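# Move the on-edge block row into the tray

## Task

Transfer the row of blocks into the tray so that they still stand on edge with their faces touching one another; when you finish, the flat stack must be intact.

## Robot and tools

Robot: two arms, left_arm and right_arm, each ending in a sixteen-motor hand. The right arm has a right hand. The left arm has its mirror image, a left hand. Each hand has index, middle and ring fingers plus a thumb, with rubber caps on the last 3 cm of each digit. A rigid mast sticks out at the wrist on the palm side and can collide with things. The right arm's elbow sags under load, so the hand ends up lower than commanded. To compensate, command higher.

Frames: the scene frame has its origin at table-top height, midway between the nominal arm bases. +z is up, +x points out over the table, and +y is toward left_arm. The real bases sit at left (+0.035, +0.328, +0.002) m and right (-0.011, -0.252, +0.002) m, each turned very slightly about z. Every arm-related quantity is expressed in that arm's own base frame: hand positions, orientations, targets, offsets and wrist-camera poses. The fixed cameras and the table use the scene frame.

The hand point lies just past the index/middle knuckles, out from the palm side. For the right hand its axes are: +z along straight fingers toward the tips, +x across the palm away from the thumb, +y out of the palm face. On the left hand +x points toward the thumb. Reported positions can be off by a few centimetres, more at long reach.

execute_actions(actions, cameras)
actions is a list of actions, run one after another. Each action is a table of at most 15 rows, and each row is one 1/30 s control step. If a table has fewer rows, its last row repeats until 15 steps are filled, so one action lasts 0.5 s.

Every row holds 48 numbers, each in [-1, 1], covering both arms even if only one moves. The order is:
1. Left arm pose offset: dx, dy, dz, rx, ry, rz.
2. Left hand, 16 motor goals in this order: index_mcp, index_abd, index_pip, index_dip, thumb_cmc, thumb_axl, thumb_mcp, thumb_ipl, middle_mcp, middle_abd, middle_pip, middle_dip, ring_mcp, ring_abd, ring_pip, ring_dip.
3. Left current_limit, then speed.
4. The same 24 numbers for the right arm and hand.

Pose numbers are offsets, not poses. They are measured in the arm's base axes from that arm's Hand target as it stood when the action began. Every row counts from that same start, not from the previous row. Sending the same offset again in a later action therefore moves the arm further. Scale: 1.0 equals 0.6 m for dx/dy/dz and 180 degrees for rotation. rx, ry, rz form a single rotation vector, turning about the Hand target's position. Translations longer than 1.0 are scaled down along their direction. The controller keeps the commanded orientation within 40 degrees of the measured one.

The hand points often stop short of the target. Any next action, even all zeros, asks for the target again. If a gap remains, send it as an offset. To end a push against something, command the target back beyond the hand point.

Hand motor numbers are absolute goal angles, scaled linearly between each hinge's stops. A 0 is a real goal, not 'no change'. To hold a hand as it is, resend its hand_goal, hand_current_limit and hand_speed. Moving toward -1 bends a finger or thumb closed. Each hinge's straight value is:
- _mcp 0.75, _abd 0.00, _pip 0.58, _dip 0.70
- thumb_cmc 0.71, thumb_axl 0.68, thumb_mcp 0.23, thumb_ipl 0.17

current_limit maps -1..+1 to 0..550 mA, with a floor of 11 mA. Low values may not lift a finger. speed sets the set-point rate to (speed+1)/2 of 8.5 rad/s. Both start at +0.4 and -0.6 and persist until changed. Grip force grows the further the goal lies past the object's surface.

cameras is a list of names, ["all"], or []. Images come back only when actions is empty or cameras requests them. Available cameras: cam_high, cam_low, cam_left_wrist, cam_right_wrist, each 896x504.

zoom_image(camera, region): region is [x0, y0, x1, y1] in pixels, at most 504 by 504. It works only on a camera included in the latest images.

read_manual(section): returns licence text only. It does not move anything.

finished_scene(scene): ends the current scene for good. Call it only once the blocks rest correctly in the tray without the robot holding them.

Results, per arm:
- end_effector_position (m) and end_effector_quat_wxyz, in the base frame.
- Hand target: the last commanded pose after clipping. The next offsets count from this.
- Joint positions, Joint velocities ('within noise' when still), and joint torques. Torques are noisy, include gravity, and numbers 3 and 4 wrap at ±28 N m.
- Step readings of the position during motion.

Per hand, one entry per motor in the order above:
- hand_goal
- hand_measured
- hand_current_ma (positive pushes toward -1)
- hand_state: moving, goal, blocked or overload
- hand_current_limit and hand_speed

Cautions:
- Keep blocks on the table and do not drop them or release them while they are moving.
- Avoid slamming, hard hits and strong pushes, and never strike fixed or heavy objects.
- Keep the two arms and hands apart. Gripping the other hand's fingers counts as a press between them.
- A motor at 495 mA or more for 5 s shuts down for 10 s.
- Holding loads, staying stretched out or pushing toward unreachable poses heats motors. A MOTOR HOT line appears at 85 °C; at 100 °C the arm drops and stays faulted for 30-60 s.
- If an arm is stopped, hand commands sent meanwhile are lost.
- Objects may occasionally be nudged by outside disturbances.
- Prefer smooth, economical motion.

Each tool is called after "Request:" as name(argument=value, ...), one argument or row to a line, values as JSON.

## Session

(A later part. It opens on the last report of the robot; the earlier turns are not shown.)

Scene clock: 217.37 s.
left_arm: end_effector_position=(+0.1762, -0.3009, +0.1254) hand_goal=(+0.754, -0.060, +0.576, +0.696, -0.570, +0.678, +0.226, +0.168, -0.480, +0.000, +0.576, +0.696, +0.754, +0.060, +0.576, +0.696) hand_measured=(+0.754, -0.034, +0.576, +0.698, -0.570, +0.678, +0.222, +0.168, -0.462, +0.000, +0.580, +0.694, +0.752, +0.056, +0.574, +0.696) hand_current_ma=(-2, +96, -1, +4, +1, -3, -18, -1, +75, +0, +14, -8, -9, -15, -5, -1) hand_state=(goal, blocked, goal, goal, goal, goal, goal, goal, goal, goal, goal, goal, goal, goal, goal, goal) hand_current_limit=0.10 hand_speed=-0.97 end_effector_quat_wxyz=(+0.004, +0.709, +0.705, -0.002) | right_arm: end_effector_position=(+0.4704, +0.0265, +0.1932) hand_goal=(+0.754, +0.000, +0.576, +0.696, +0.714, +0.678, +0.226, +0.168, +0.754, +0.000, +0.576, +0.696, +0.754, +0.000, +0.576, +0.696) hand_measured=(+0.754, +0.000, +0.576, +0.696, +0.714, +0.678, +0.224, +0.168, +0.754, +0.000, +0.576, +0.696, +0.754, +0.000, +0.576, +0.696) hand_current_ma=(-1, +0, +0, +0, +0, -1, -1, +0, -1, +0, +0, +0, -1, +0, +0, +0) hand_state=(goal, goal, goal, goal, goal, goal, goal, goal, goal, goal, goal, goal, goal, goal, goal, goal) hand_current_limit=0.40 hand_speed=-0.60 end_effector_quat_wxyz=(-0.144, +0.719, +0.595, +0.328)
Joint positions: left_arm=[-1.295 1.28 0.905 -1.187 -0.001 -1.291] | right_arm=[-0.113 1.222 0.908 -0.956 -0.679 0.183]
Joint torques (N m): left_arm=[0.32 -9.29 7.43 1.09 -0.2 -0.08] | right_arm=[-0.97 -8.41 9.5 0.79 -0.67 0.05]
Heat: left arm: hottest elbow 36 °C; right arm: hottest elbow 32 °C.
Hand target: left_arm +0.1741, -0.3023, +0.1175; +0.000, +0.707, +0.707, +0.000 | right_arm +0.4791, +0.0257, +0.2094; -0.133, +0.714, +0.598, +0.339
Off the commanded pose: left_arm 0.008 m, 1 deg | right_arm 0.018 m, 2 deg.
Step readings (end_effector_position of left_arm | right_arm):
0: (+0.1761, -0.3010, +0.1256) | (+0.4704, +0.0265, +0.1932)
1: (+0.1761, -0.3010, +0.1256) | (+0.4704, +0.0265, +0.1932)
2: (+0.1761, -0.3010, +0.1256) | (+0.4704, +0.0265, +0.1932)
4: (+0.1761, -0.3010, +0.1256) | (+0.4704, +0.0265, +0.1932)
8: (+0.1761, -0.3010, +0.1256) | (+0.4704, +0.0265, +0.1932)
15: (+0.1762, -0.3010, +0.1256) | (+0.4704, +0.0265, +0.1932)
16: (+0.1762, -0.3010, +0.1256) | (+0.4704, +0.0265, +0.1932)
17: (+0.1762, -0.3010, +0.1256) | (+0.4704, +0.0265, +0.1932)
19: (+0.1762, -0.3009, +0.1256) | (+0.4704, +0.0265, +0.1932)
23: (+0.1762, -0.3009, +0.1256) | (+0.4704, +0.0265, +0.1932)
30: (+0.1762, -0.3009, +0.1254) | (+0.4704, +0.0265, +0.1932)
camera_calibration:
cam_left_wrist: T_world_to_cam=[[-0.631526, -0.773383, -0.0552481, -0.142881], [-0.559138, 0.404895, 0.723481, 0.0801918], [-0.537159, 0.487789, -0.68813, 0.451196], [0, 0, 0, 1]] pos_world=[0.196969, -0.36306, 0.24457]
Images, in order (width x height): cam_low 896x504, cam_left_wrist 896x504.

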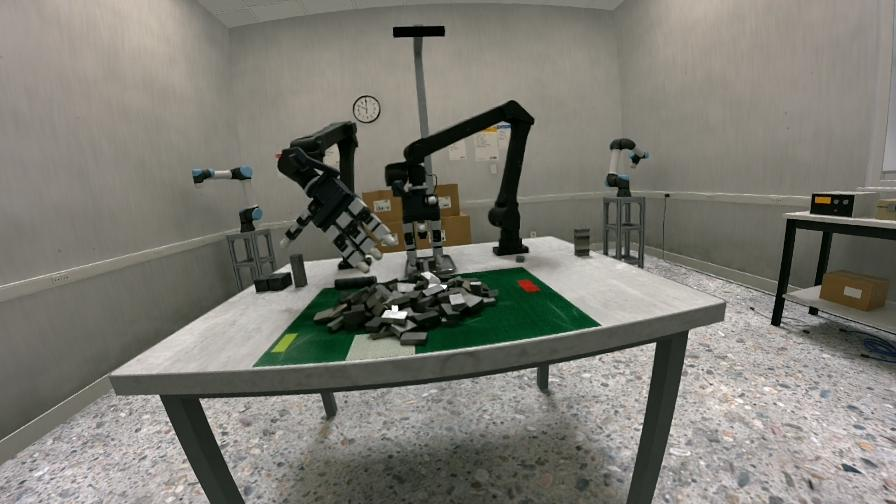

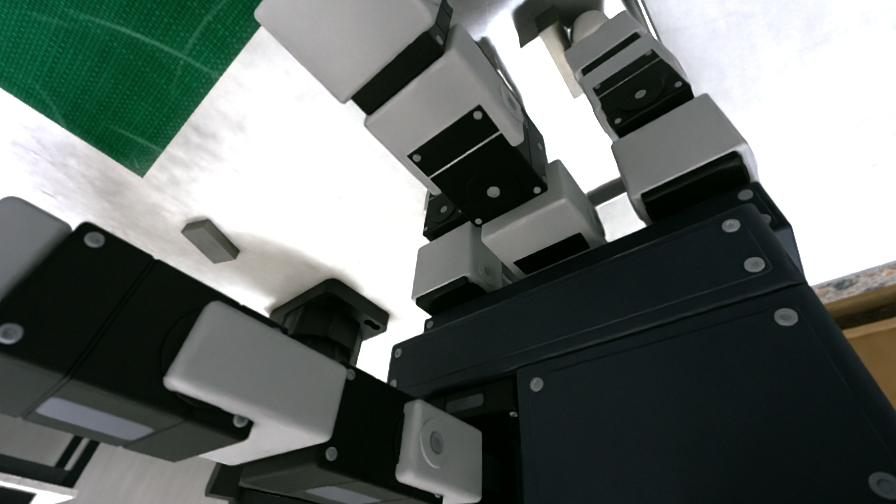

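Request:
zoom_image(
  camera="cam_low",
  region=[405, 245, 455, 280],
)

Request:
zoom_image(
  camera="cam_left_wrist",
  region=[460, 0, 600, 120],
)

Scaled by 10.080.

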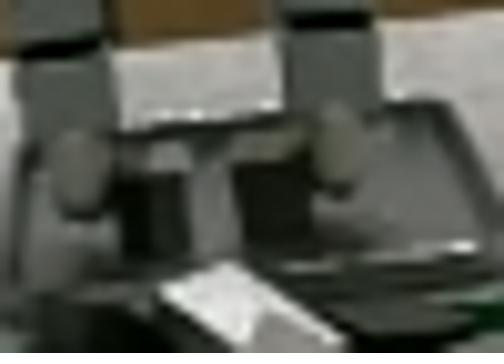

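Scaled by 3.600.

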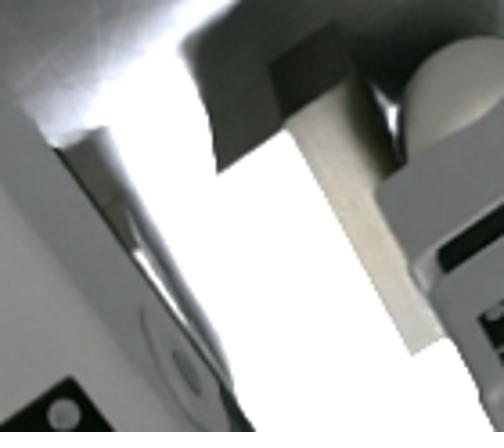

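Request:
execute_actions(
  actions=[
    [[0,0,0,0,0,0,0.754,0.04,0.576,0.696,-0.57,0.678,0.226,0.168,-0.48,0,0.576,0.696,0.754,-0.02,0.576,0.696,0.4,-0.98,0,0,0,0,0,0,0.754,0,0.576,0.696,0.714,0.678,0.226,0.168,0.754,0,0.576,0.696,0.754,0,0.576,0.696,0.4,-0.6]],
    [[0,0,0,0,0,0,0.754,0.08,0.576,0.696,-0.57,0.678,0.226,0.168,-0.48,0,0.576,0.696,0.754,-0.08,0.576,0.696,0.4,-0.95,0,0,0,0,0,0,0.754,0,0.576,0.696,0.714,0.678,0.226,0.168,0.754,0,0.576,0.696,0.754,0,0.576,0.696,0.4,-0.6]],
  ],
  cameras=["cam_left_wrist","cam_low"],
)

Request:
zoom_image(
  camera="cam_low",
  region=[405, 245, 455, 280],
)

Request:
zoom_image(
  camera="cam_left_wrist",
  region=[460, 0, 600, 120],
)

Scene clock: 220.23 s.
left_arm: end_effector_position=(+0.1765, -0.3021, +0.1254) hand_goal=(+0.754, +0.080, +0.576, +0.696, -0.570, +0.678, +0.226, +0.168, -0.480, +0.000, +0.576, +0.696, +0.754, -0.080, +0.576, +0.696) hand_measured=(+0.754, +0.076, +0.576, +0.698, -0.570, +0.678, +0.222, +0.168, -0.462, +0.000, +0.580, +0.694, +0.752, -0.076, +0.574, +0.696) hand_current_ma=(-2, -13, -1, +4, +1, -3, -18, -1, +75, +0, +14, -8, -9, +15, -5, -1) hand_state=(goal, goal, goal, goal, goal, goal, goal, goal, goal, goal, goal, goal, goal, goal, goal, goal) hand_current_limit=0.40 hand_speed=-0.95 end_effector_quat_wxyz=(+0.006, +0.709, +0.705, -0.003) | right_arm: end_effector_position=(+0.4704, +0.0265, +0.1932) hand_goal=(+0.754, +0.000, +0.576, +0.696, +0.714, +0.678, +0.226, +0.168, +0.754, +0.000, +0.576, +0.696, +0.754, +0.000, +0.576, +0.696) hand_measured=(+0.754, +0.000, +0.576, +0.696, +0.714, +0.678, +0.224, +0.168, +0.754, +0.000, +0.576, +0.696, +0.754, +0.000, +0.576, +0.696) hand_current_ma=(-1, +0, +0, +0, +0, -1, -1, +0, -1, +0, +0, +0, -1, +0, +0, +0) hand_state=(goal, goal, goal, goal, goal, goal, goal, goal, goal, goal, goal, goal, goal, goal, goal, goal) hand_current_limit=0.40 hand_speed=-0.60 end_effector_quat_wxyz=(-0.144, +0.719, +0.595, +0.328)
Joint positions: left_arm=[-1.295 1.28 0.905 -1.182 -0.001 -1.291] | right_arm=[-0.113 1.222 0.908 -0.956 -0.679 0.183]
Joint torques (N m): left_arm=[0.44 -9.23 7.51 0.84 -0.22 -0.08] | right_arm=[-0.91 -8.47 9.5 0.8 -0.67 0.04]
Heat: left arm: hottest elbow 36 °C; right arm: hottest elbow 32 °C.
Hand target: left_arm +0.1740, -0.3023, +0.1175; +0.000, +0.707, +0.707, +0.000 | right_arm +0.4791, +0.0257, +0.2094; -0.133, +0.714, +0.598, +0.339
Off the commanded pose: left_arm 0.008 m, 1 deg | right_arm 0.018 m, 2 deg.
Step readings (end_effector_position of left_arm | right_arm):
0: (+0.1762, -0.3009, +0.1254) | (+0.4704, +0.0265, +0.1932)
1: (+0.1762, -0.3009, +0.1254) | (+0.4704, +0.0265, +0.1932)
2: (+0.1762, -0.3009, +0.1254) | (+0.4704, +0.0265, +0.1932)
4: (+0.1762, -0.3009, +0.1254) | (+0.4704, +0.0265, +0.1932)
8: (+0.1762, -0.3009, +0.1254) | (+0.4704, +0.0265, +0.1932)
15: (+0.1763, -0.3013, +0.1254) | (+0.4704, +0.0265, +0.1932)
16: (+0.1763, -0.3014, +0.1254) | (+0.4704, +0.0265, +0.1932)
17: (+0.1763, -0.3014, +0.1254) | (+0.4704, +0.0265, +0.1932)
19: (+0.1764, -0.3015, +0.1254) | (+0.4704, +0.0265, +0.1932)
23: (+0.1765, -0.3020, +0.1254) | (+0.4704, +0.0265, +0.1932)
30: (+0.1765, -0.3021, +0.1254) | (+0.4704, +0.0265, +0.1932)
camera_calibration:
cam_left_wrist: T_world_to_cam=[[-0.631436, -0.77365, -0.0524854, -0.144075], [-0.560107, 0.408243, 0.720845, 0.0824305], [-0.536255, 0.484565, -0.691106, 0.45123], [0, 0, 0, 1]] pos_world=[0.19717, -0.363765, 0.244866]
Images, in order (width x height): cam_low 896x504, cam_left_wrist 896x504.

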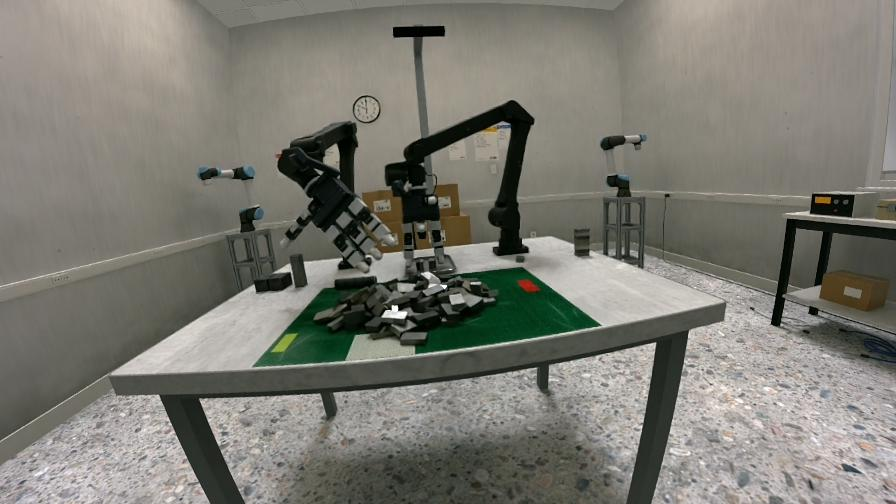

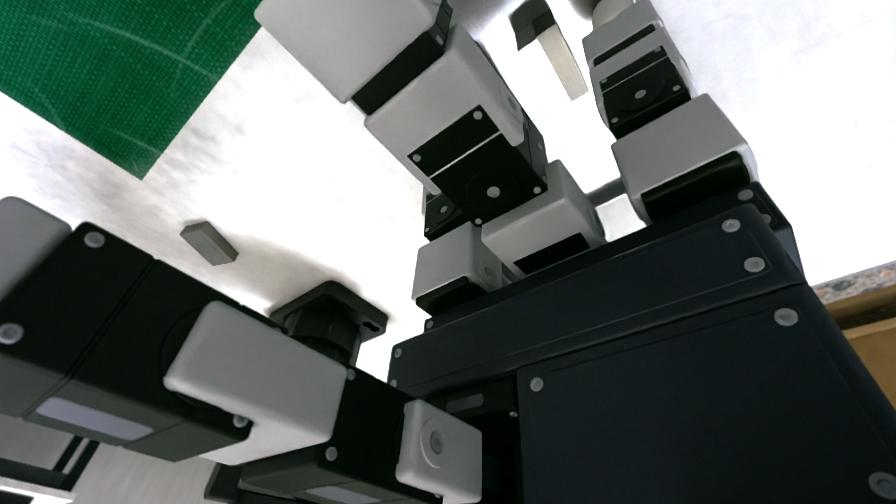

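Scaled by 10.080.

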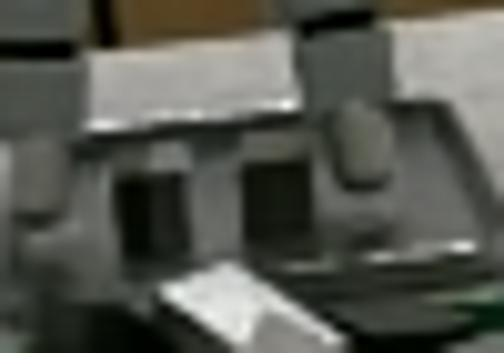

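Scaled by 3.600.

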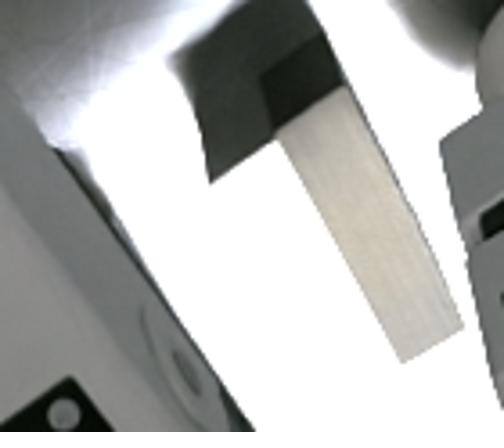

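Request:
execute_actions(
  actions=[
    [[0.0055,-0.017,0.056,-0.0173,-0.005,0,0.754,0.14,0.576,0.696,-0.57,0.678,0.226,0.168,-0.48,0,0.576,0.696,0.754,-0.08,0.576,0.696,0.4,-0.9,0,0,0,0,0,0,0.754,0,0.576,0.696,0.714,0.678,0.226,0.168,0.754,0,0.576,0.696,0.754,0,0.576,0.696,0.4,-0.6]],
    [[0,0,0.05,0,0,0,0.754,0.14,0.576,0.696,-0.57,0.678,0.226,0.168,-0.48,0,0.576,0.696,0.754,-0.08,0.576,0.696,0.45,-0.95,0,0,0,0,0,0,0.754,0,0.576,0.696,0.714,0.678,0.226,0.168,0.754,0,0.576,0.696,0.754,0,0.576,0.696,0.4,-0.6]],
    [[0,0,0.06,0,0,0,0.754,0.14,0.576,0.696,-0.57,0.678,0.226,0.168,-0.48,0,0.576,0.696,0.754,-0.08,0.576,0.696,0.45,-0.95,0,0,0,0,0,0,0.754,0,0.576,0.696,0.714,0.678,0.226,0.168,0.754,0,0.576,0.696,0.754,0,0.576,0.696,0.4,-0.6]],
  ],
  cameras=["cam_left_wrist","cam_high"],
)

Request:
zoom_image(
  camera="cam_high",
  region=[420, 40, 520, 120],
)

Request:
zoom_image(
  camera="cam_left_wrist",
  region=[440, 0, 640, 150],
)

Scene clock: 222.27 s.
left_arm: end_effector_position=(+0.1764, -0.3018, +0.2004) hand_goal=(+0.754, +0.140, +0.576, +0.696, -0.570, +0.678, +0.226, +0.168, -0.480, +0.000, +0.576, +0.696, +0.754, -0.080, +0.576, +0.696) hand_measured=(+0.754, +0.136, +0.576, +0.698, -0.570, +0.678, +0.222, +0.168, -0.462, +0.000, +0.580, +0.694, +0.752, -0.076, +0.574, +0.696) hand_current_ma=(-2, -12, -1, +4, +1, -3, -18, -1, +75, +0, +14, -8, -9, +12, -5, -1) hand_state=(goal, goal, goal, goal, goal, goal, goal, goal, goal, goal, goal, goal, goal, goal, goal, goal) hand_current_limit=0.45 hand_speed=-0.95 end_effector_quat_wxyz=(+0.011, +0.709, +0.705, -0.005) | right_arm: end_effector_position=(+0.4704, +0.0265, +0.1932) hand_goal=(+0.754, +0.000, +0.576, +0.696, +0.714, +0.678, +0.226, +0.168, +0.754, +0.000, +0.576, +0.696, +0.754, +0.000, +0.576, +0.696) hand_measured=(+0.754, +0.000, +0.576, +0.696, +0.714, +0.678, +0.224, +0.168, +0.754, +0.000, +0.576, +0.696, +0.754, +0.000, +0.576, +0.696) hand_current_ma=(-1, +0, +0, +0, +0, -1, -1, +0, -1, +0, +0, +0, -1, +0, +0, +0) hand_state=(goal, goal, goal, goal, goal, goal, goal, goal, goal, goal, goal, goal, goal, goal, goal, goal) hand_current_limit=0.40 hand_speed=-0.60 end_effector_quat_wxyz=(-0.144, +0.719, +0.595, +0.328)
Joint positions: left_arm=[-1.295 1.216 1.054 -1.385 -0.001 -1.291] | right_arm=[-0.113 1.222 0.908 -0.956 -0.679 0.183]
Joint torques (N m): left_arm=[0.5 -10.34 11.69 0.17 -0.22 -0.06] | right_arm=[-0.97 -8.41 9.51 0.81 -0.67 0.04]
Heat: left arm: hottest elbow 36 °C; right arm: hottest elbow 32 °C.
Hand target: left_arm +0.1774, -0.3126, +0.2171; +0.025, +0.707, +0.707, -0.014 | right_arm +0.4791, +0.0257, +0.2094; -0.133, +0.714, +0.598, +0.339
Off the commanded pose: left_arm 0.020 m, 2 deg | right_arm 0.018 m, 2 deg.
Step readings (end_effector_position of left_arm | right_arm):
0: (+0.1765, -0.3021, +0.1254) | (+0.4704, +0.0265, +0.1932)
1: (+0.1765, -0.3021, +0.1254) | (+0.4704, +0.0265, +0.1932)
2: (+0.1765, -0.3021, +0.1254) | (+0.4704, +0.0265, +0.1932)
4: (+0.1764, -0.3015, +0.1255) | (+0.4704, +0.0265, +0.1932)
8: (+0.1756, -0.2986, +0.1281) | (+0.4704, +0.0265, +0.1932)
15: (+0.1752, -0.2972, +0.1316) | (+0.4704, +0.0265, +0.1932)
16: (+0.1752, -0.2972, +0.1318) | (+0.4704, +0.0265, +0.1932)
17: (+0.1749, -0.2965, +0.1332) | (+0.4704, +0.0265, +0.1932)
19: (+0.1746, -0.2953, +0.1385) | (+0.4704, +0.0265, +0.1932)
23: (+0.1756, -0.2989, +0.1555) | (+0.4704, +0.0265, +0.1932)
30: (+0.1763, -0.3012, +0.1656) | (+0.4704, +0.0265, +0.1932)
31: (+0.1762, -0.3009, +0.1657) | (+0.4704, +0.0265, +0.1932)
32: (+0.1758, -0.2996, +0.1671) | (+0.4704, +0.0265, +0.1932)
34: (+0.1752, -0.2972, +0.1724) | (+0.4704, +0.0265, +0.1932)
38: (+0.1761, -0.3005, +0.1896) | (+0.4704, +0.0265, +0.1932)
45: (+0.1766, -0.3024, +0.2005) | (+0.4704, +0.0265, +0.1932)
camera_calibration:
cam_left_wrist: T_world_to_cam=[[-0.631361, -0.77408, -0.046729, -0.141217], [-0.561999, 0.415196, 0.715381, 0.0316813], [-0.534361, 0.477925, -0.69717, 0.501773], [0, 0, 0, 1]] pos_world=[0.196774, -0.362277, 0.320558]
Images, in order (width x height): cam_high 896x504, cam_left_wrist 896x504.

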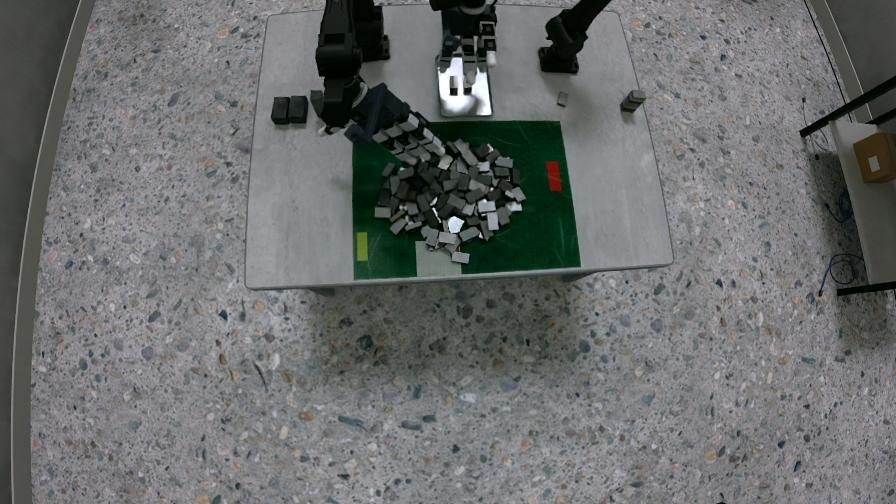

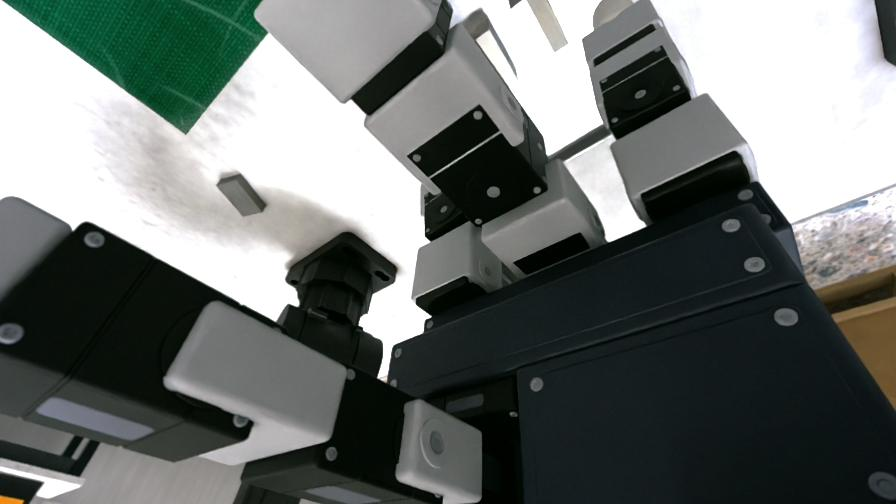

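Scaled by 5.040.

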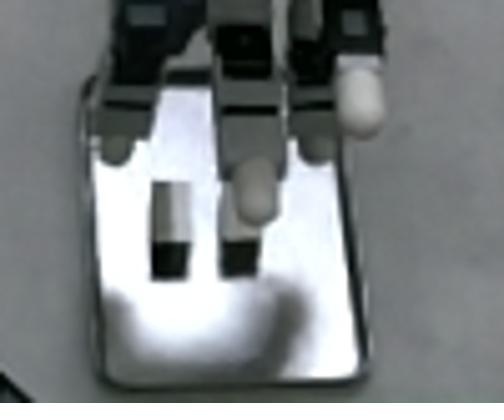

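Scaled by 2.520.

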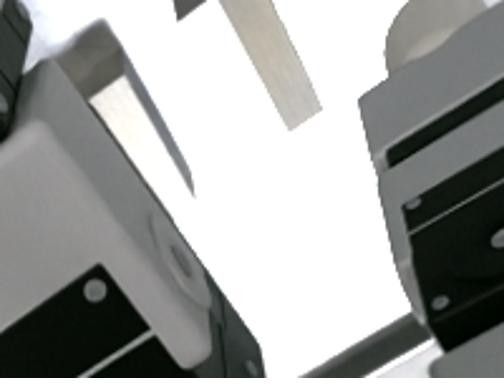

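Request:
execute_actions(
  actions=[
    [[-0.0027,-0.0132,-0.0285,0.018,0.0054,-0.1667,0.754,0,0.576,0.696,-0.57,0.678,0.226,0.168,-0.48,0,0.576,0.696,0.754,0,0.576,0.696,0.3,-0.8,0,0,0,0,0,0,0.754,0,0.576,0.696,0.714,0.678,0.226,0.168,0.754,0,0.576,0.696,0.754,0,0.576,0.696,0.4,-0.6]],
    [[-0.0327,-0.06,-0.0083,0,0,-0.1667,0.754,0,0.576,0.696,-0.57,0.678,0.226,0.168,-0.48,0,0.576,0.696,0.754,0,0.576,0.696,0.3,-0.8,0,0,0,0,0,0,0.754,0,0.576,0.696,0.714,0.678,0.226,0.168,0.754,0,0.576,0.696,0.754,0,0.576,0.696,0.4,-0.6]],
    [[-0.0603,-0.0358,-0.0167,0,0,-0.1694,0.754,0,0.576,0.696,-0.57,0.678,0.226,0.168,-0.48,0,0.576,0.696,0.754,0,0.576,0.696,0.3,-0.8,0,0,0,0,0,0,0.754,0,0.576,0.696,0.714,0.678,0.226,0.168,0.754,0,0.576,0.696,0.754,0,0.576,0.696,0.4,-0.6]],
    [[0,0,0,0,0,0,0.754,0,0.576,0.696,-0.57,0.678,0.226,0.168,-0.48,0,0.576,0.696,0.754,0,0.576,0.696,0.3,-0.8,0,0,0,0,0,0,0.754,0,0.576,0.696,0.714,0.678,0.226,0.168,0.754,0,0.576,0.696,0.754,0,0.576,0.696,0.4,-0.6]],
  ],
  cameras=["cam_left_wrist","cam_high"],
)

Request:
zoom_image(
  camera="cam_left_wrist",
  region=[440, 0, 660, 150],
)

Request:
zoom_image(
  camera="cam_high",
  region=[420, 40, 520, 120],
)

Scene clock: 225.17 s.
left_arm: end_effector_position=(+0.1169, -0.3739, +0.1855) hand_goal=(+0.754, +0.000, +0.576, +0.696, -0.570, +0.678, +0.226, +0.168, -0.480, +0.000, +0.576, +0.696, +0.754, +0.000, +0.576, +0.696) hand_measured=(+0.754, +0.002, +0.576, +0.698, -0.570, +0.678, +0.222, +0.168, -0.462, +0.000, +0.580, +0.694, +0.752, -0.004, +0.574, +0.696) hand_current_ma=(-1, +8, -1, +4, +2, -3, -18, -1, +75, +0, +14, -8, -9, -10, -5, -1) hand_state=(goal, goal, goal, goal, goal, goal, goal, goal, goal, goal, goal, goal, goal, goal, goal, goal) hand_current_limit=0.30 hand_speed=-0.80 end_effector_quat_wxyz=(-0.010, +1.000, -0.002, -0.002) | right_arm: end_effector_position=(+0.4704, +0.0265, +0.1932) hand_goal=(+0.754, +0.000, +0.576, +0.696, +0.714, +0.678, +0.226, +0.168, +0.754, +0.000, +0.576, +0.696, +0.754, +0.000, +0.576, +0.696) hand_measured=(+0.754, +0.000, +0.576, +0.696, +0.714, +0.678, +0.224, +0.168, +0.754, +0.000, +0.576, +0.696, +0.754, +0.000, +0.576, +0.696) hand_current_ma=(-1, +0, +0, +0, +0, -1, -1, +0, -1, +0, +0, +0, -1, +0, +0, +0) hand_state=(goal, goal, goal, goal, goal, goal, goal, goal, goal, goal, goal, goal, goal, goal, goal, goal) hand_current_limit=0.40 hand_speed=-0.60 end_effector_quat_wxyz=(-0.144, +0.719, +0.595, +0.328)
Joint positions: left_arm=[-1.254 1.162 0.978 -1.407 -0.002 0.32] | right_arm=[-0.113 1.222 0.908 -0.956 -0.679 0.183]
Joint torques (N m): left_arm=[1.44 -8.59 8.85 1.02 0.18 0.18] | right_arm=[-0.85 -8.47 9.51 0.8 -0.67 0.05]
Heat: left arm: hottest elbow 36 °C; right arm: hottest elbow 32 °C.
Hand target: left_arm +0.1199, -0.3780, +0.1851; -0.007, +1.000, -0.005, -0.002 | right_arm +0.4791, +0.0257, +0.2094; -0.133, +0.714, +0.598, +0.339
Off the commanded pose: left_arm 0.005 m, 0 deg | right_arm 0.018 m, 2 deg.
Step readings (end_effector_position of left_arm | right_arm):
0: (+0.1764, -0.3017, +0.2004) | (+0.4704, +0.0265, +0.1932)
1: (+0.1765, -0.3019, +0.2004) | (+0.4704, +0.0265, +0.1932)
2: (+0.1771, -0.3036, +0.2008) | (+0.4704, +0.0265, +0.1932)
4: (+0.1778, -0.3085, +0.2019) | (+0.4704, +0.0265, +0.1932)
8: (+0.1752, -0.3144, +0.2017) | (+0.4704, +0.0265, +0.1932)
15: (+0.1737, -0.3209, +0.2011) | (+0.4704, +0.0265, +0.1932)
16: (+0.1742, -0.3219, +0.2011) | (+0.4704, +0.0265, +0.1932)
17: (+0.1741, -0.3247, +0.2010) | (+0.4704, +0.0265, +0.1932)
19: (+0.1726, -0.3303, +0.1999) | (+0.4704, +0.0265, +0.1932)
23: (+0.1628, -0.3424, +0.1955) | (+0.4704, +0.0265, +0.1932)
30: (+0.1560, -0.3539, +0.1943) | (+0.4704, +0.0265, +0.1932)
31: (+0.1559, -0.3547, +0.1943) | (+0.4704, +0.0265, +0.1932)
32: (+0.1542, -0.3568, +0.1941) | (+0.4704, +0.0265, +0.1932)
34: (+0.1493, -0.3598, +0.1923) | (+0.4704, +0.0265, +0.1932)
38: (+0.1340, -0.3643, +0.1858) | (+0.4704, +0.0265, +0.1932)
45: (+0.1208, -0.3723, +0.1854) | (+0.4704, +0.0265, +0.1932)
46: (+0.1204, -0.3726, +0.1855) | (+0.4704, +0.0265, +0.1932)
47: (+0.1202, -0.3728, +0.1855) | (+0.4704, +0.0265, +0.1932)
49: (+0.1198, -0.3730, +0.1855) | (+0.4704, +0.0265, +0.1932)
53: (+0.1189, -0.3733, +0.1855) | (+0.4704, +0.0265, +0.1932)
60: (+0.1173, -0.3738, +0.1855) | (+0.4704, +0.0265, +0.1932)
camera_calibration:
cam_left_wrist: T_world_to_cam=[[-0.77373, 0.632039, -0.0432222, 0.306429], [0.401292, 0.54176, 0.738554, -0.0307947], [0.490211, 0.554096, -0.672808, 0.39821], [0, 0, 0, 1]] pos_world=[0.0542442, -0.397639, 0.303907]
Images, in order (width x height): cam_high 896x504, cam_left_wrist 896x504.

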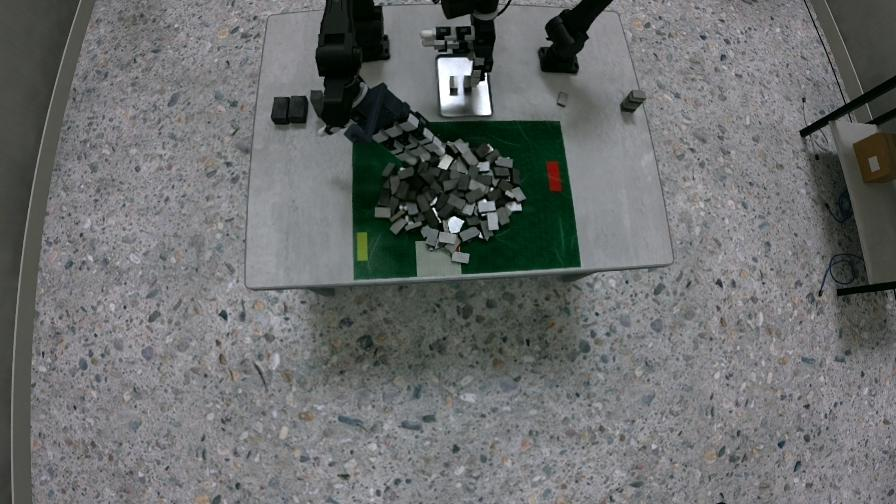

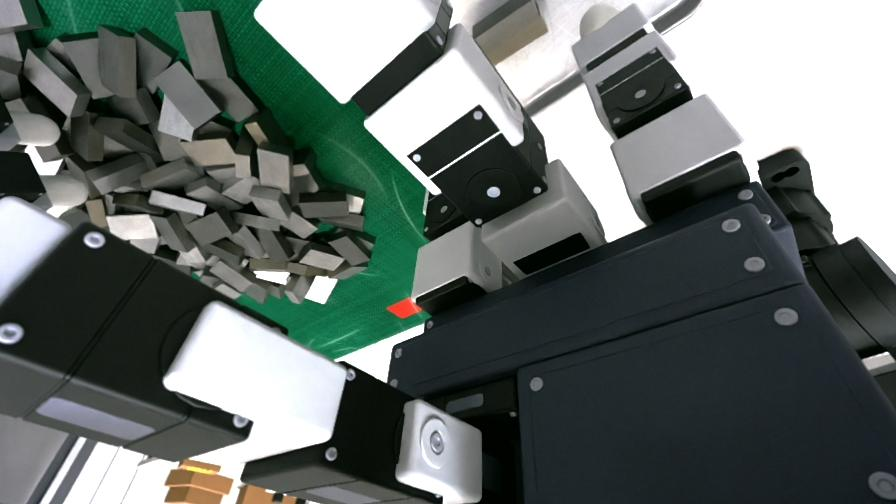

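Scaled by 2.291.

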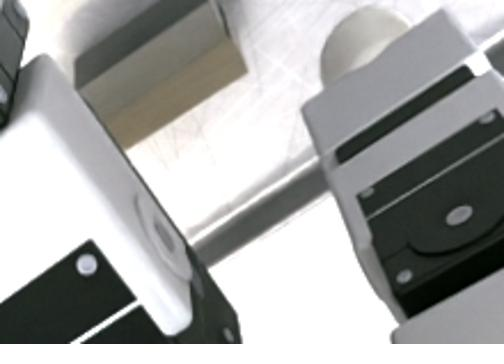

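Scaled by 5.040.

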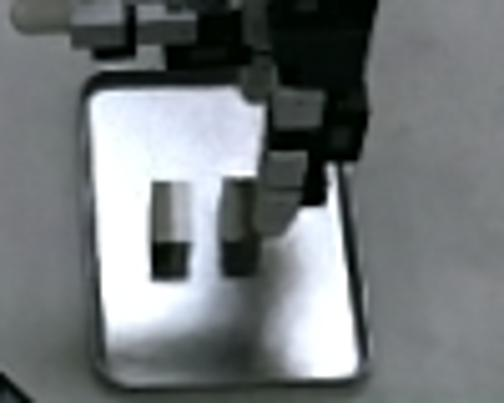

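Request:
zoom_image(
  camera="cam_left_wrist",
  region=[465, 0, 565, 75],
)

Scaled by 5.040.

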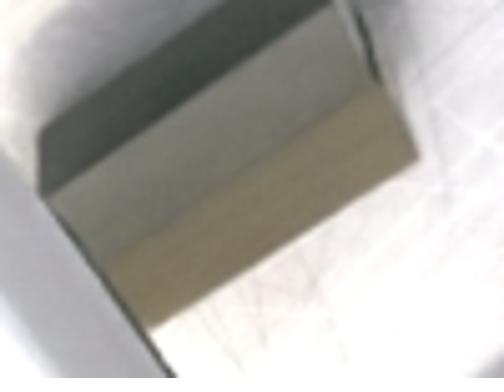

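Request:
zoom_image(
  camera="cam_left_wrist",
  region=[560, 0, 660, 75],
)

Scaled by 5.040.

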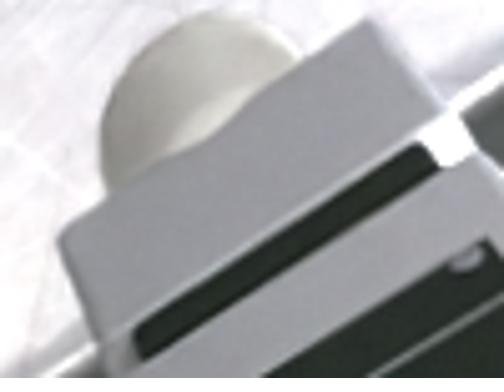

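Request:
execute_actions(
  actions=[
    [[-0.0132,-0.015,-0.0585,0,0,-0.0245,0.754,0,0.576,0.696,-0.57,0.678,0.226,0.168,-0.48,0,0.576,0.696,0.754,0,0.576,0.696,0.3,-0.8,0,0,0,0,0,0,0.754,0,0.576,0.696,0.714,0.678,0.226,0.168,0.754,0,0.576,0.696,0.754,0,0.576,0.696,0.4,-0.6]],
  ],
  cameras=["cam_left_wrist"],
)

Request:
zoom_image(
  camera="cam_left_wrist",
  region=[440, 0, 640, 150],
)

Scene clock: 228.00 s.
left_arm: end_effector_position=(+0.1144, -0.3844, +0.1551) hand_goal=(+0.754, +0.000, +0.576, +0.696, -0.570, +0.678, +0.226, +0.168, -0.480, +0.000, +0.576, +0.696, +0.754, +0.000, +0.576, +0.696) hand_measured=(+0.754, +0.002, +0.576, +0.698, -0.570, +0.678, +0.222, +0.168, -0.462, +0.000, +0.580, +0.694, +0.752, -0.004, +0.574, +0.696) hand_current_ma=(-1, +8, -1, +4, +2, -3, -18, -1, +75, +0, +14, -8, -8, -10, -5, -1) hand_state=(goal, goal, goal, goal, goal, goal, goal, goal, goal, goal, goal, goal, goal, goal, goal, goal) hand_current_limit=0.30 hand_speed=-0.80 end_effector_quat_wxyz=(-0.006, +0.999, -0.034, -0.001) | right_arm: end_effector_position=(+0.4704, +0.0265, +0.1932) hand_goal=(+0.754, +0.000, +0.576, +0.696, +0.714, +0.678, +0.226, +0.168, +0.754, +0.000, +0.576, +0.696, +0.754, +0.000, +0.576, +0.696) hand_measured=(+0.754, +0.000, +0.576, +0.696, +0.714, +0.678, +0.224, +0.168, +0.754, +0.000, +0.576, +0.696, +0.754, +0.000, +0.576, +0.696) hand_current_ma=(-1, +0, +0, +0, +0, -1, -1, +0, -1, +0, +0, +0, -1, +0, +0, +0) hand_state=(goal, goal, goal, goal, goal, goal, goal, goal, goal, goal, goal, goal, goal, goal, goal, goal) hand_current_limit=0.40 hand_speed=-0.60 end_effector_quat_wxyz=(-0.144, +0.719, +0.595, +0.328)
Joint positions: left_arm=[-1.254 1.203 0.925 -1.304 -0.002 0.385] | right_arm=[-0.113 1.222 0.908 -0.956 -0.679 0.183]
Joint torques (N m): left_arm=[0.44 -8.94 8.14 1.03 0.16 0.15] | right_arm=[-0.85 -8.47 9.5 0.81 -0.67 0.05]
Heat: left arm: hottest elbow 36 °C; right arm: hottest elbow 32 °C.
Hand target: left_arm +0.1120, -0.3870, +0.1500; -0.007, +0.999, -0.043, -0.002 | right_arm +0.4791, +0.0257, +0.2094; -0.133, +0.714, +0.598, +0.339
Off the commanded pose: left_arm 0.006 m, 1 deg | right_arm 0.018 m, 2 deg.
Step readings (end_effector_position of left_arm | right_arm):
0: (+0.1169, -0.3739, +0.1855) | (+0.4704, +0.0265, +0.1932)
1: (+0.1169, -0.3742, +0.1855) | (+0.4704, +0.0265, +0.1932)
2: (+0.1169, -0.3755, +0.1850) | (+0.4704, +0.0265, +0.1932)
4: (+0.1172, -0.3799, +0.1816) | (+0.4704, +0.0265, +0.1932)
8: (+0.1157, -0.3818, +0.1652) | (+0.4704, +0.0265, +0.1932)
15: (+0.1146, -0.3836, +0.1548) | (+0.4704, +0.0265, +0.1932)
camera_calibration:
cam_left_wrist: T_world_to_cam=[[-0.731318, 0.680103, -0.0513168, 0.324705], [0.434042, 0.522123, 0.734163, -0.0121974], [0.5261, 0.514633, -0.677031, 0.366122], [0, 0, 0, 1]] pos_world=[0.0501396, -0.402883, 0.273494]
Images, in order (width x height): cam_left_wrist 896x504.

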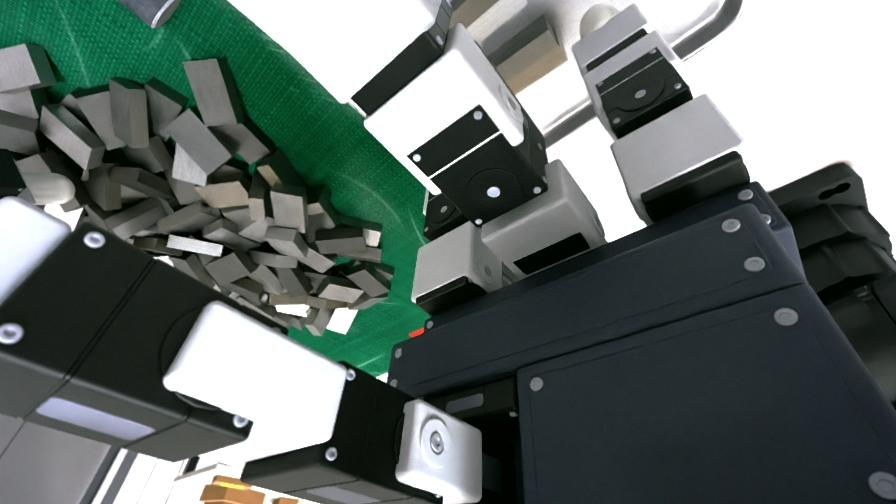

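Scaled by 2.520.

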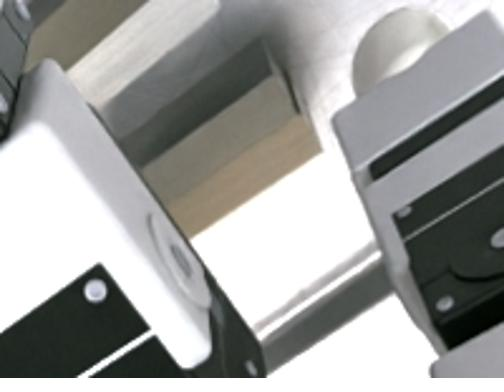

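Request:
execute_actions(
  actions=[
    [[0.0008,-0.0008,-0.0525,0,0,0,0.754,-0.04,0.576,0.696,-0.57,0.678,0.226,0.168,-0.48,0,0.576,0.696,0.754,0.04,0.576,0.696,0.3,-0.8,0,0,0,0,0,0,0.754,0,0.576,0.696,0.714,0.678,0.226,0.168,0.754,0,0.576,0.696,0.754,0,0.576,0.696,0.4,-0.6]],
  ],
  cameras=["cam_left_wrist","cam_low"],
)

Request:
zoom_image(
  camera="cam_left_wrist",
  region=[460, 0, 640, 135],
)

Request:
zoom_image(
  camera="cam_low",
  region=[405, 245, 455, 280],
)

Scene clock: 229.10 s.
left_arm: end_effector_position=(+0.1146, -0.3855, +0.1240) hand_goal=(+0.754, -0.040, +0.576, +0.696, -0.570, +0.678, +0.226, +0.168, -0.480, +0.000, +0.576, +0.696, +0.754, +0.040, +0.576, +0.696) hand_measured=(+0.754, -0.036, +0.576, +0.698, -0.570, +0.678, +0.222, +0.168, -0.462, +0.000, +0.580, +0.694, +0.752, +0.036, +0.574, +0.696) hand_current_ma=(-1, +11, -1, +4, +2, -3, -18, -1, +75, +0, +14, -8, -8, -13, -5, -1) hand_state=(goal, goal, goal, goal, goal, goal, goal, goal, goal, goal, goal, goal, goal, goal, goal, goal) hand_current_limit=0.30 hand_speed=-0.80 end_effector_quat_wxyz=(-0.005, +0.999, -0.035, -0.001) | right_arm: end_effector_position=(+0.4704, +0.0265, +0.1932) hand_goal=(+0.754, +0.000, +0.576, +0.696, +0.714, +0.678, +0.226, +0.168, +0.754, +0.000, +0.576, +0.696, +0.754, +0.000, +0.576, +0.696) hand_measured=(+0.754, +0.000, +0.576, +0.696, +0.714, +0.678, +0.224, +0.168, +0.754, +0.000, +0.576, +0.696, +0.754, +0.000, +0.576, +0.696) hand_current_ma=(-1, +0, +0, +0, +0, -1, -1, +0, -1, +0, +0, +0, -1, +0, +0, +0) hand_state=(goal, goal, goal, goal, goal, goal, goal, goal, goal, goal, goal, goal, goal, goal, goal, goal) hand_current_limit=0.40 hand_speed=-0.60 end_effector_quat_wxyz=(-0.144, +0.719, +0.595, +0.328)
Joint positions: left_arm=[-1.254 1.235 0.865 -1.211 -0.002 0.386] | right_arm=[-0.113 1.222 0.908 -0.956 -0.679 0.183]
Joint torques (N m): left_arm=[0.5 -8.82 7.83 0.9 0.16 0.16] | right_arm=[-0.85 -8.47 9.51 0.8 -0.67 0.05]
Heat: left arm: hottest elbow 36 °C; right arm: hottest elbow 32 °C.
Hand target: left_arm +0.1125, -0.3875, +0.1184; -0.007, +0.999, -0.043, -0.002 | right_arm +0.4791, +0.0257, +0.2094; -0.133, +0.714, +0.598, +0.339
Off the commanded pose: left_arm 0.006 m, 1 deg | right_arm 0.018 m, 2 deg.
Step readings (end_effector_position of left_arm | right_arm):
0: (+0.1144, -0.3845, +0.1551) | (+0.4704, +0.0265, +0.1932)
1: (+0.1144, -0.3845, +0.1548) | (+0.4704, +0.0265, +0.1932)
2: (+0.1147, -0.3854, +0.1540) | (+0.4704, +0.0265, +0.1932)
4: (+0.1152, -0.3871, +0.1489) | (+0.4704, +0.0265, +0.1932)
8: (+0.1142, -0.3840, +0.1321) | (+0.4704, +0.0265, +0.1932)
15: (+0.1144, -0.3849, +0.1238) | (+0.4704, +0.0265, +0.1932)
camera_calibration:
cam_left_wrist: T_world_to_cam=[[-0.730003, 0.681436, -0.0523509, 0.324452], [0.434787, 0.522142, 0.733708, 0.0110909], [0.52731, 0.512848, -0.677445, 0.344743], [0, 0, 0, 1]] pos_world=[0.0502427, -0.403685, 0.242392]
Images, in order (width x height): cam_low 896x504, cam_left_wrist 896x504.

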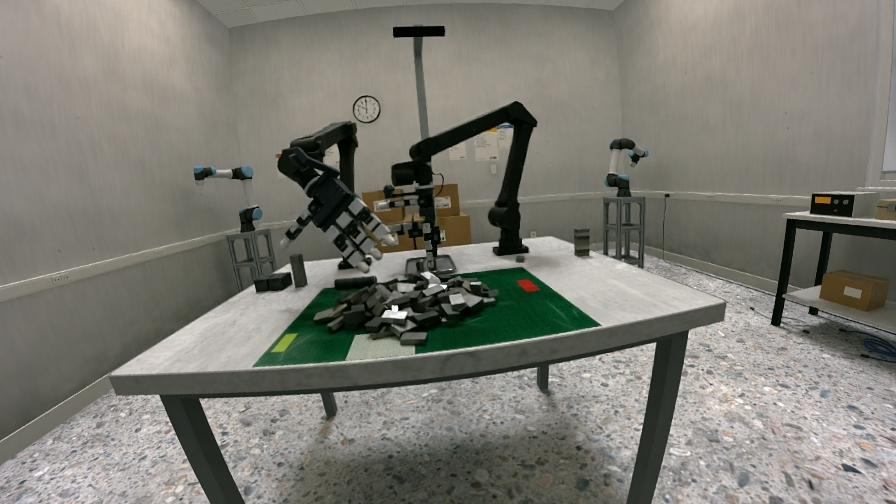

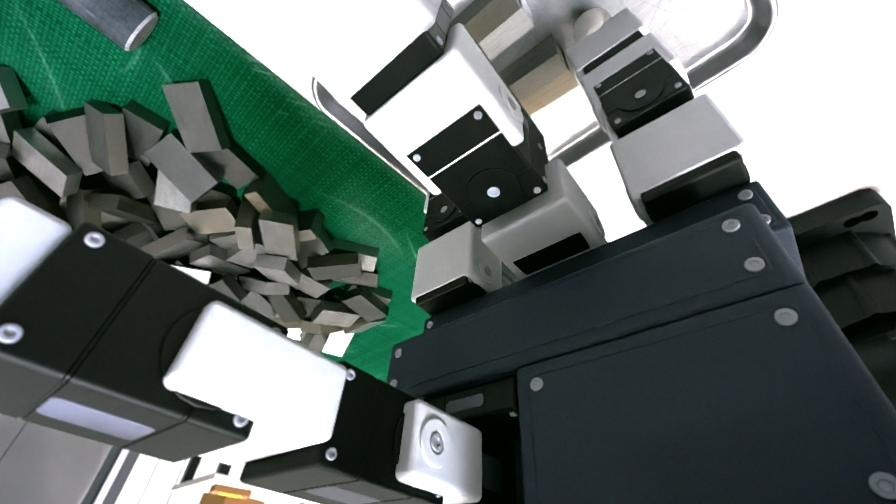

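Scaled by 2.800.

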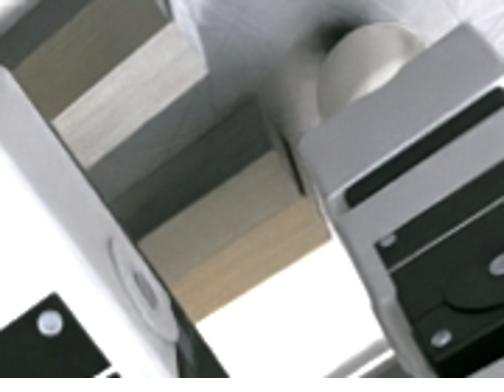

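Scaled by 10.080.

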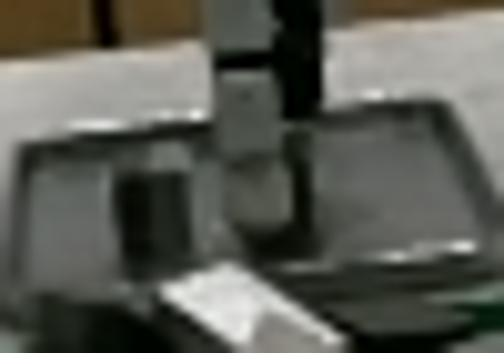

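Request:
execute_actions(
  actions=[
    [[0,-0.0067,0.005,-0.006,0,0,0.754,-0.08,0.576,0.696,-0.57,0.678,0.226,0.168,-0.48,0,0.576,0.696,0.754,0.08,0.576,0.696,0.3,-0.9,0,0,0,0,0,0,0.754,0,0.576,0.696,0.714,0.678,0.226,0.168,0.754,0,0.576,0.696,0.754,0,0.576,0.696,0.4,-0.6]],
  ],
  cameras=["cam_left_wrist"],
)

Request:
zoom_image(
  camera="cam_left_wrist",
  region=[500, 0, 640, 105],
)

Scene clock: 230.30 s.
left_arm: end_effector_position=(+0.1148, -0.3889, +0.1252) hand_goal=(+0.754, -0.080, +0.576, +0.696, -0.570, +0.678, +0.226, +0.168, -0.480, +0.000, +0.576, +0.696, +0.754, +0.080, +0.576, +0.696) hand_measured=(+0.754, -0.076, +0.576, +0.698, -0.570, +0.678, +0.222, +0.168, -0.462, +0.000, +0.580, +0.694, +0.752, +0.076, +0.574, +0.696) hand_current_ma=(-1, +13, -1, +4, +2, -3, -18, -1, +75, +0, +14, -8, -8, -15, -5, -1) hand_state=(goal, goal, goal, goal, goal, goal, goal, goal, goal, goal, goal, goal, goal, goal, goal, goal) hand_current_limit=0.30 hand_speed=-0.90 end_effector_quat_wxyz=(+0.002, +0.999, -0.035, -0.001) | right_arm: end_effector_position=(+0.4704, +0.0265, +0.1932) hand_goal=(+0.754, +0.000, +0.576, +0.696, +0.714, +0.678, +0.226, +0.168, +0.754, +0.000, +0.576, +0.696, +0.754, +0.000, +0.576, +0.696) hand_measured=(+0.754, +0.000, +0.576, +0.696, +0.714, +0.678, +0.224, +0.168, +0.754, +0.000, +0.576, +0.696, +0.754, +0.000, +0.576, +0.696) hand_current_ma=(-1, +0, +0, +0, +0, -1, -1, +0, -1, +0, +0, +0, -1, +0, +0, +0) hand_state=(goal, goal, goal, goal, goal, goal, goal, goal, goal, goal, goal, goal, goal, goal, goal, goal) hand_current_limit=0.40 hand_speed=-0.60 end_effector_quat_wxyz=(-0.144, +0.719, +0.595, +0.328)
Joint positions: left_arm=[-1.254 1.235 0.865 -1.197 0.002 0.386] | right_arm=[-0.113 1.222 0.908 -0.956 -0.679 0.183]
Joint torques (N m): left_arm=[0.56 -9.29 7.99 1.01 0.22 0.13] | right_arm=[-0.85 -8.41 9.51 0.8 -0.67 0.04]
Heat: left arm: hottest elbow 36 °C; right arm: hottest elbow 32 °C.
Hand target: left_arm +0.1125, -0.3914, +0.1214; +0.002, +0.999, -0.043, -0.002 | right_arm +0.4791, +0.0257, +0.2094; -0.133, +0.714, +0.598, +0.339
Off the commanded pose: left_arm 0.005 m, 1 deg | right_arm 0.018 m, 2 deg.
Step readings (end_effector_position of left_arm | right_arm):
0: (+0.1146, -0.3855, +0.1240) | (+0.4704, +0.0265, +0.1932)
1: (+0.1146, -0.3855, +0.1240) | (+0.4704, +0.0265, +0.1932)
2: (+0.1146, -0.3858, +0.1241) | (+0.4704, +0.0265, +0.1932)
4: (+0.1146, -0.3869, +0.1245) | (+0.4704, +0.0265, +0.1932)
8: (+0.1148, -0.3885, +0.1250) | (+0.4704, +0.0265, +0.1932)
15: (+0.1148, -0.3889, +0.1252) | (+0.4704, +0.0265, +0.1932)
camera_calibration:
cam_left_wrist: T_world_to_cam=[[-0.730029, 0.680635, -0.061588, 0.327848], [0.435245, 0.532518, 0.725938, 0.0168502], [0.526896, 0.50315, -0.684997, 0.3444], [0, 0, 0, 1]] pos_world=[0.0505419, -0.405402, 0.243872]
Images, in order (width x height): cam_left_wrist 896x504.

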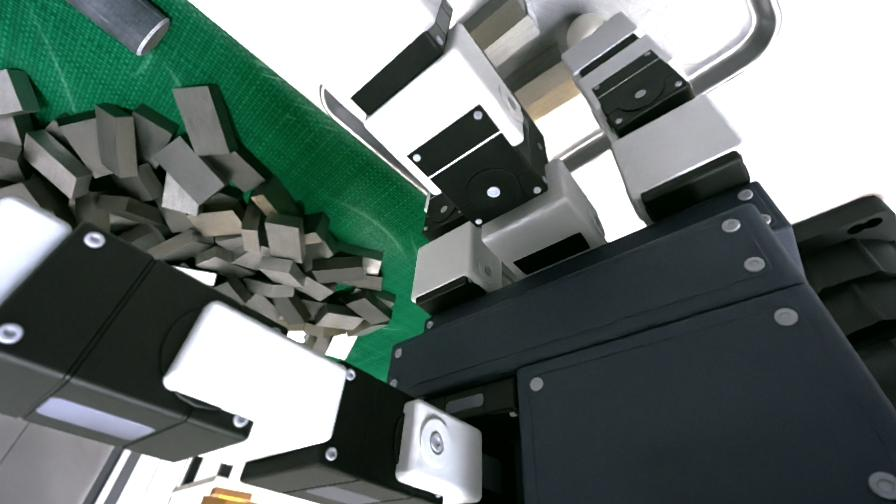

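Scaled by 3.600.

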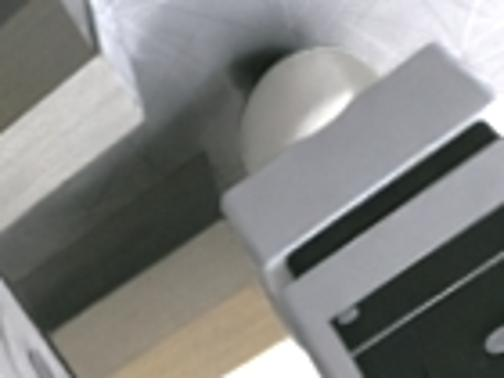

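Request:
execute_actions(
  actions=[
    [[0,0.004,-0.001,0.0036,0,0,0.754,-0.08,0.576,0.696,-0.57,0.678,0.226,0.168,-0.48,0,0.576,0.696,0.754,0.08,0.576,0.696,0.3,-0.9,0,0,0,0,0,0,0.754,0,0.576,0.696,0.714,0.678,0.226,0.168,0.754,0,0.576,0.696,0.754,0,0.576,0.696,0.4,-0.6]],
  ],
  cameras=["cam_left_wrist"],
)

Request:
zoom_image(
  camera="cam_left_wrist",
  region=[500, 0, 640, 105],
)

Scene clock: 231.27 s.
left_arm: end_effector_position=(+0.1148, -0.3889, +0.1252) hand_goal=(+0.754, -0.080, +0.576, +0.696, -0.570, +0.678, +0.226, +0.168, -0.480, +0.000, +0.576, +0.696, +0.754, +0.080, +0.576, +0.696) hand_measured=(+0.754, -0.076, +0.576, +0.698, -0.570, +0.678, +0.222, +0.168, -0.462, +0.000, +0.580, +0.694, +0.752, +0.076, +0.574, +0.696) hand_current_ma=(-1, +13, -1, +4, +2, -3, -18, -1, +75, +0, +14, -8, -8, -15, -5, -1) hand_state=(goal, goal, goal, goal, goal, goal, goal, goal, goal, goal, goal, goal, goal, goal, goal, goal) hand_current_limit=0.30 hand_speed=-0.90 end_effector_quat_wxyz=(+0.002, +0.999, -0.035, -0.001) | right_arm: end_effector_position=(+0.4704, +0.0265, +0.1932) hand_goal=(+0.754, +0.000, +0.576, +0.696, +0.714, +0.678, +0.226, +0.168, +0.754, +0.000, +0.576, +0.696, +0.754, +0.000, +0.576, +0.696) hand_measured=(+0.754, +0.000, +0.576, +0.696, +0.714, +0.678, +0.224, +0.168, +0.754, +0.000, +0.576, +0.696, +0.754, +0.000, +0.576, +0.696) hand_current_ma=(-1, +0, +0, +0, +0, -1, -1, +0, -1, +0, +0, +0, -1, +0, +0, +0) hand_state=(goal, goal, goal, goal, goal, goal, goal, goal, goal, goal, goal, goal, goal, goal, goal, goal) hand_current_limit=0.40 hand_speed=-0.60 end_effector_quat_wxyz=(-0.144, +0.719, +0.595, +0.328)
Joint positions: left_arm=[-1.254 1.235 0.865 -1.197 0.002 0.386] | right_arm=[-0.113 1.222 0.908 -0.956 -0.679 0.183]
Joint torques (N m): left_arm=[0.67 -9.17 8.05 0.54 0.07 0.15] | right_arm=[-0.85 -8.35 9.51 0.8 -0.67 0.04]
Heat: left arm: hottest elbow 36 °C; right arm: hottest elbow 32 °C.
Hand target: left_arm +0.1125, -0.3890, +0.1208; -0.004, +0.999, -0.043, -0.002 | right_arm +0.4791, +0.0257, +0.2094; -0.133, +0.714, +0.598, +0.339
Off the commanded pose: left_arm 0.005 m, 1 deg | right_arm 0.018 m, 2 deg.
Step readings (end_effector_position of left_arm | right_arm):
0: (+0.1148, -0.3889, +0.1252) | (+0.4704, +0.0265, +0.1932)
1: (+0.1148, -0.3889, +0.1252) | (+0.4704, +0.0265, +0.1932)
2: (+0.1148, -0.3889, +0.1252) | (+0.4704, +0.0265, +0.1932)
4: (+0.1148, -0.3889, +0.1252) | (+0.4704, +0.0265, +0.1932)
8: (+0.1148, -0.3889, +0.1252) | (+0.4704, +0.0265, +0.1932)
15: (+0.1148, -0.3889, +0.1252) | (+0.4704, +0.0265, +0.1932)
camera_calibration:
cam_left_wrist: T_world_to_cam=[[-0.730029, 0.680635, -0.061588, 0.327848], [0.435245, 0.532518, 0.725938, 0.0168502], [0.526896, 0.50315, -0.684997, 0.3444], [0, 0, 0, 1]] pos_world=[0.0505419, -0.405402, 0.243872]
Images, in order (width x height): cam_left_wrist 896x504.

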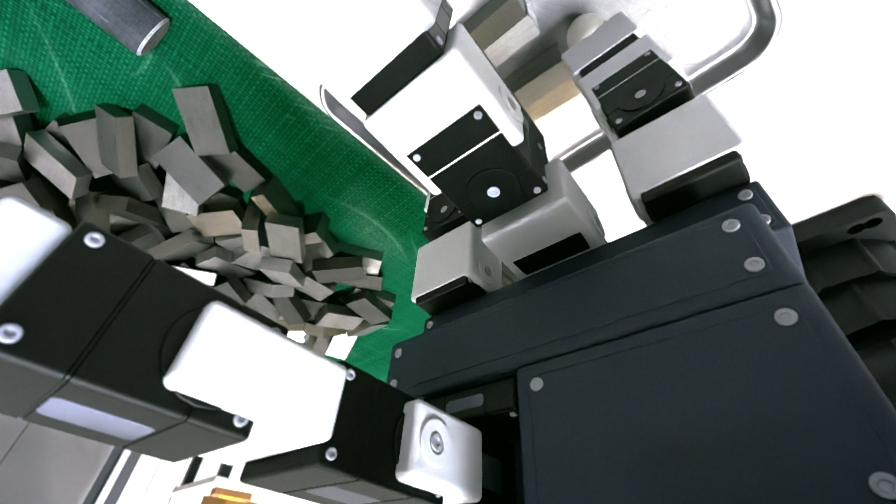

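Scaled by 3.600.

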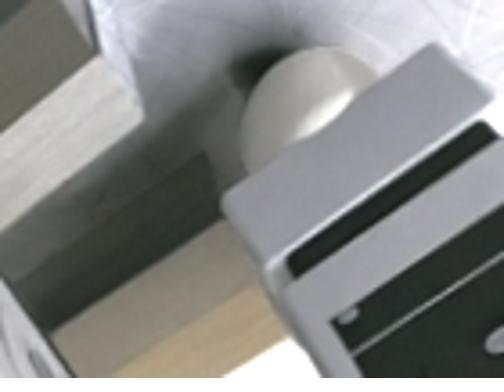

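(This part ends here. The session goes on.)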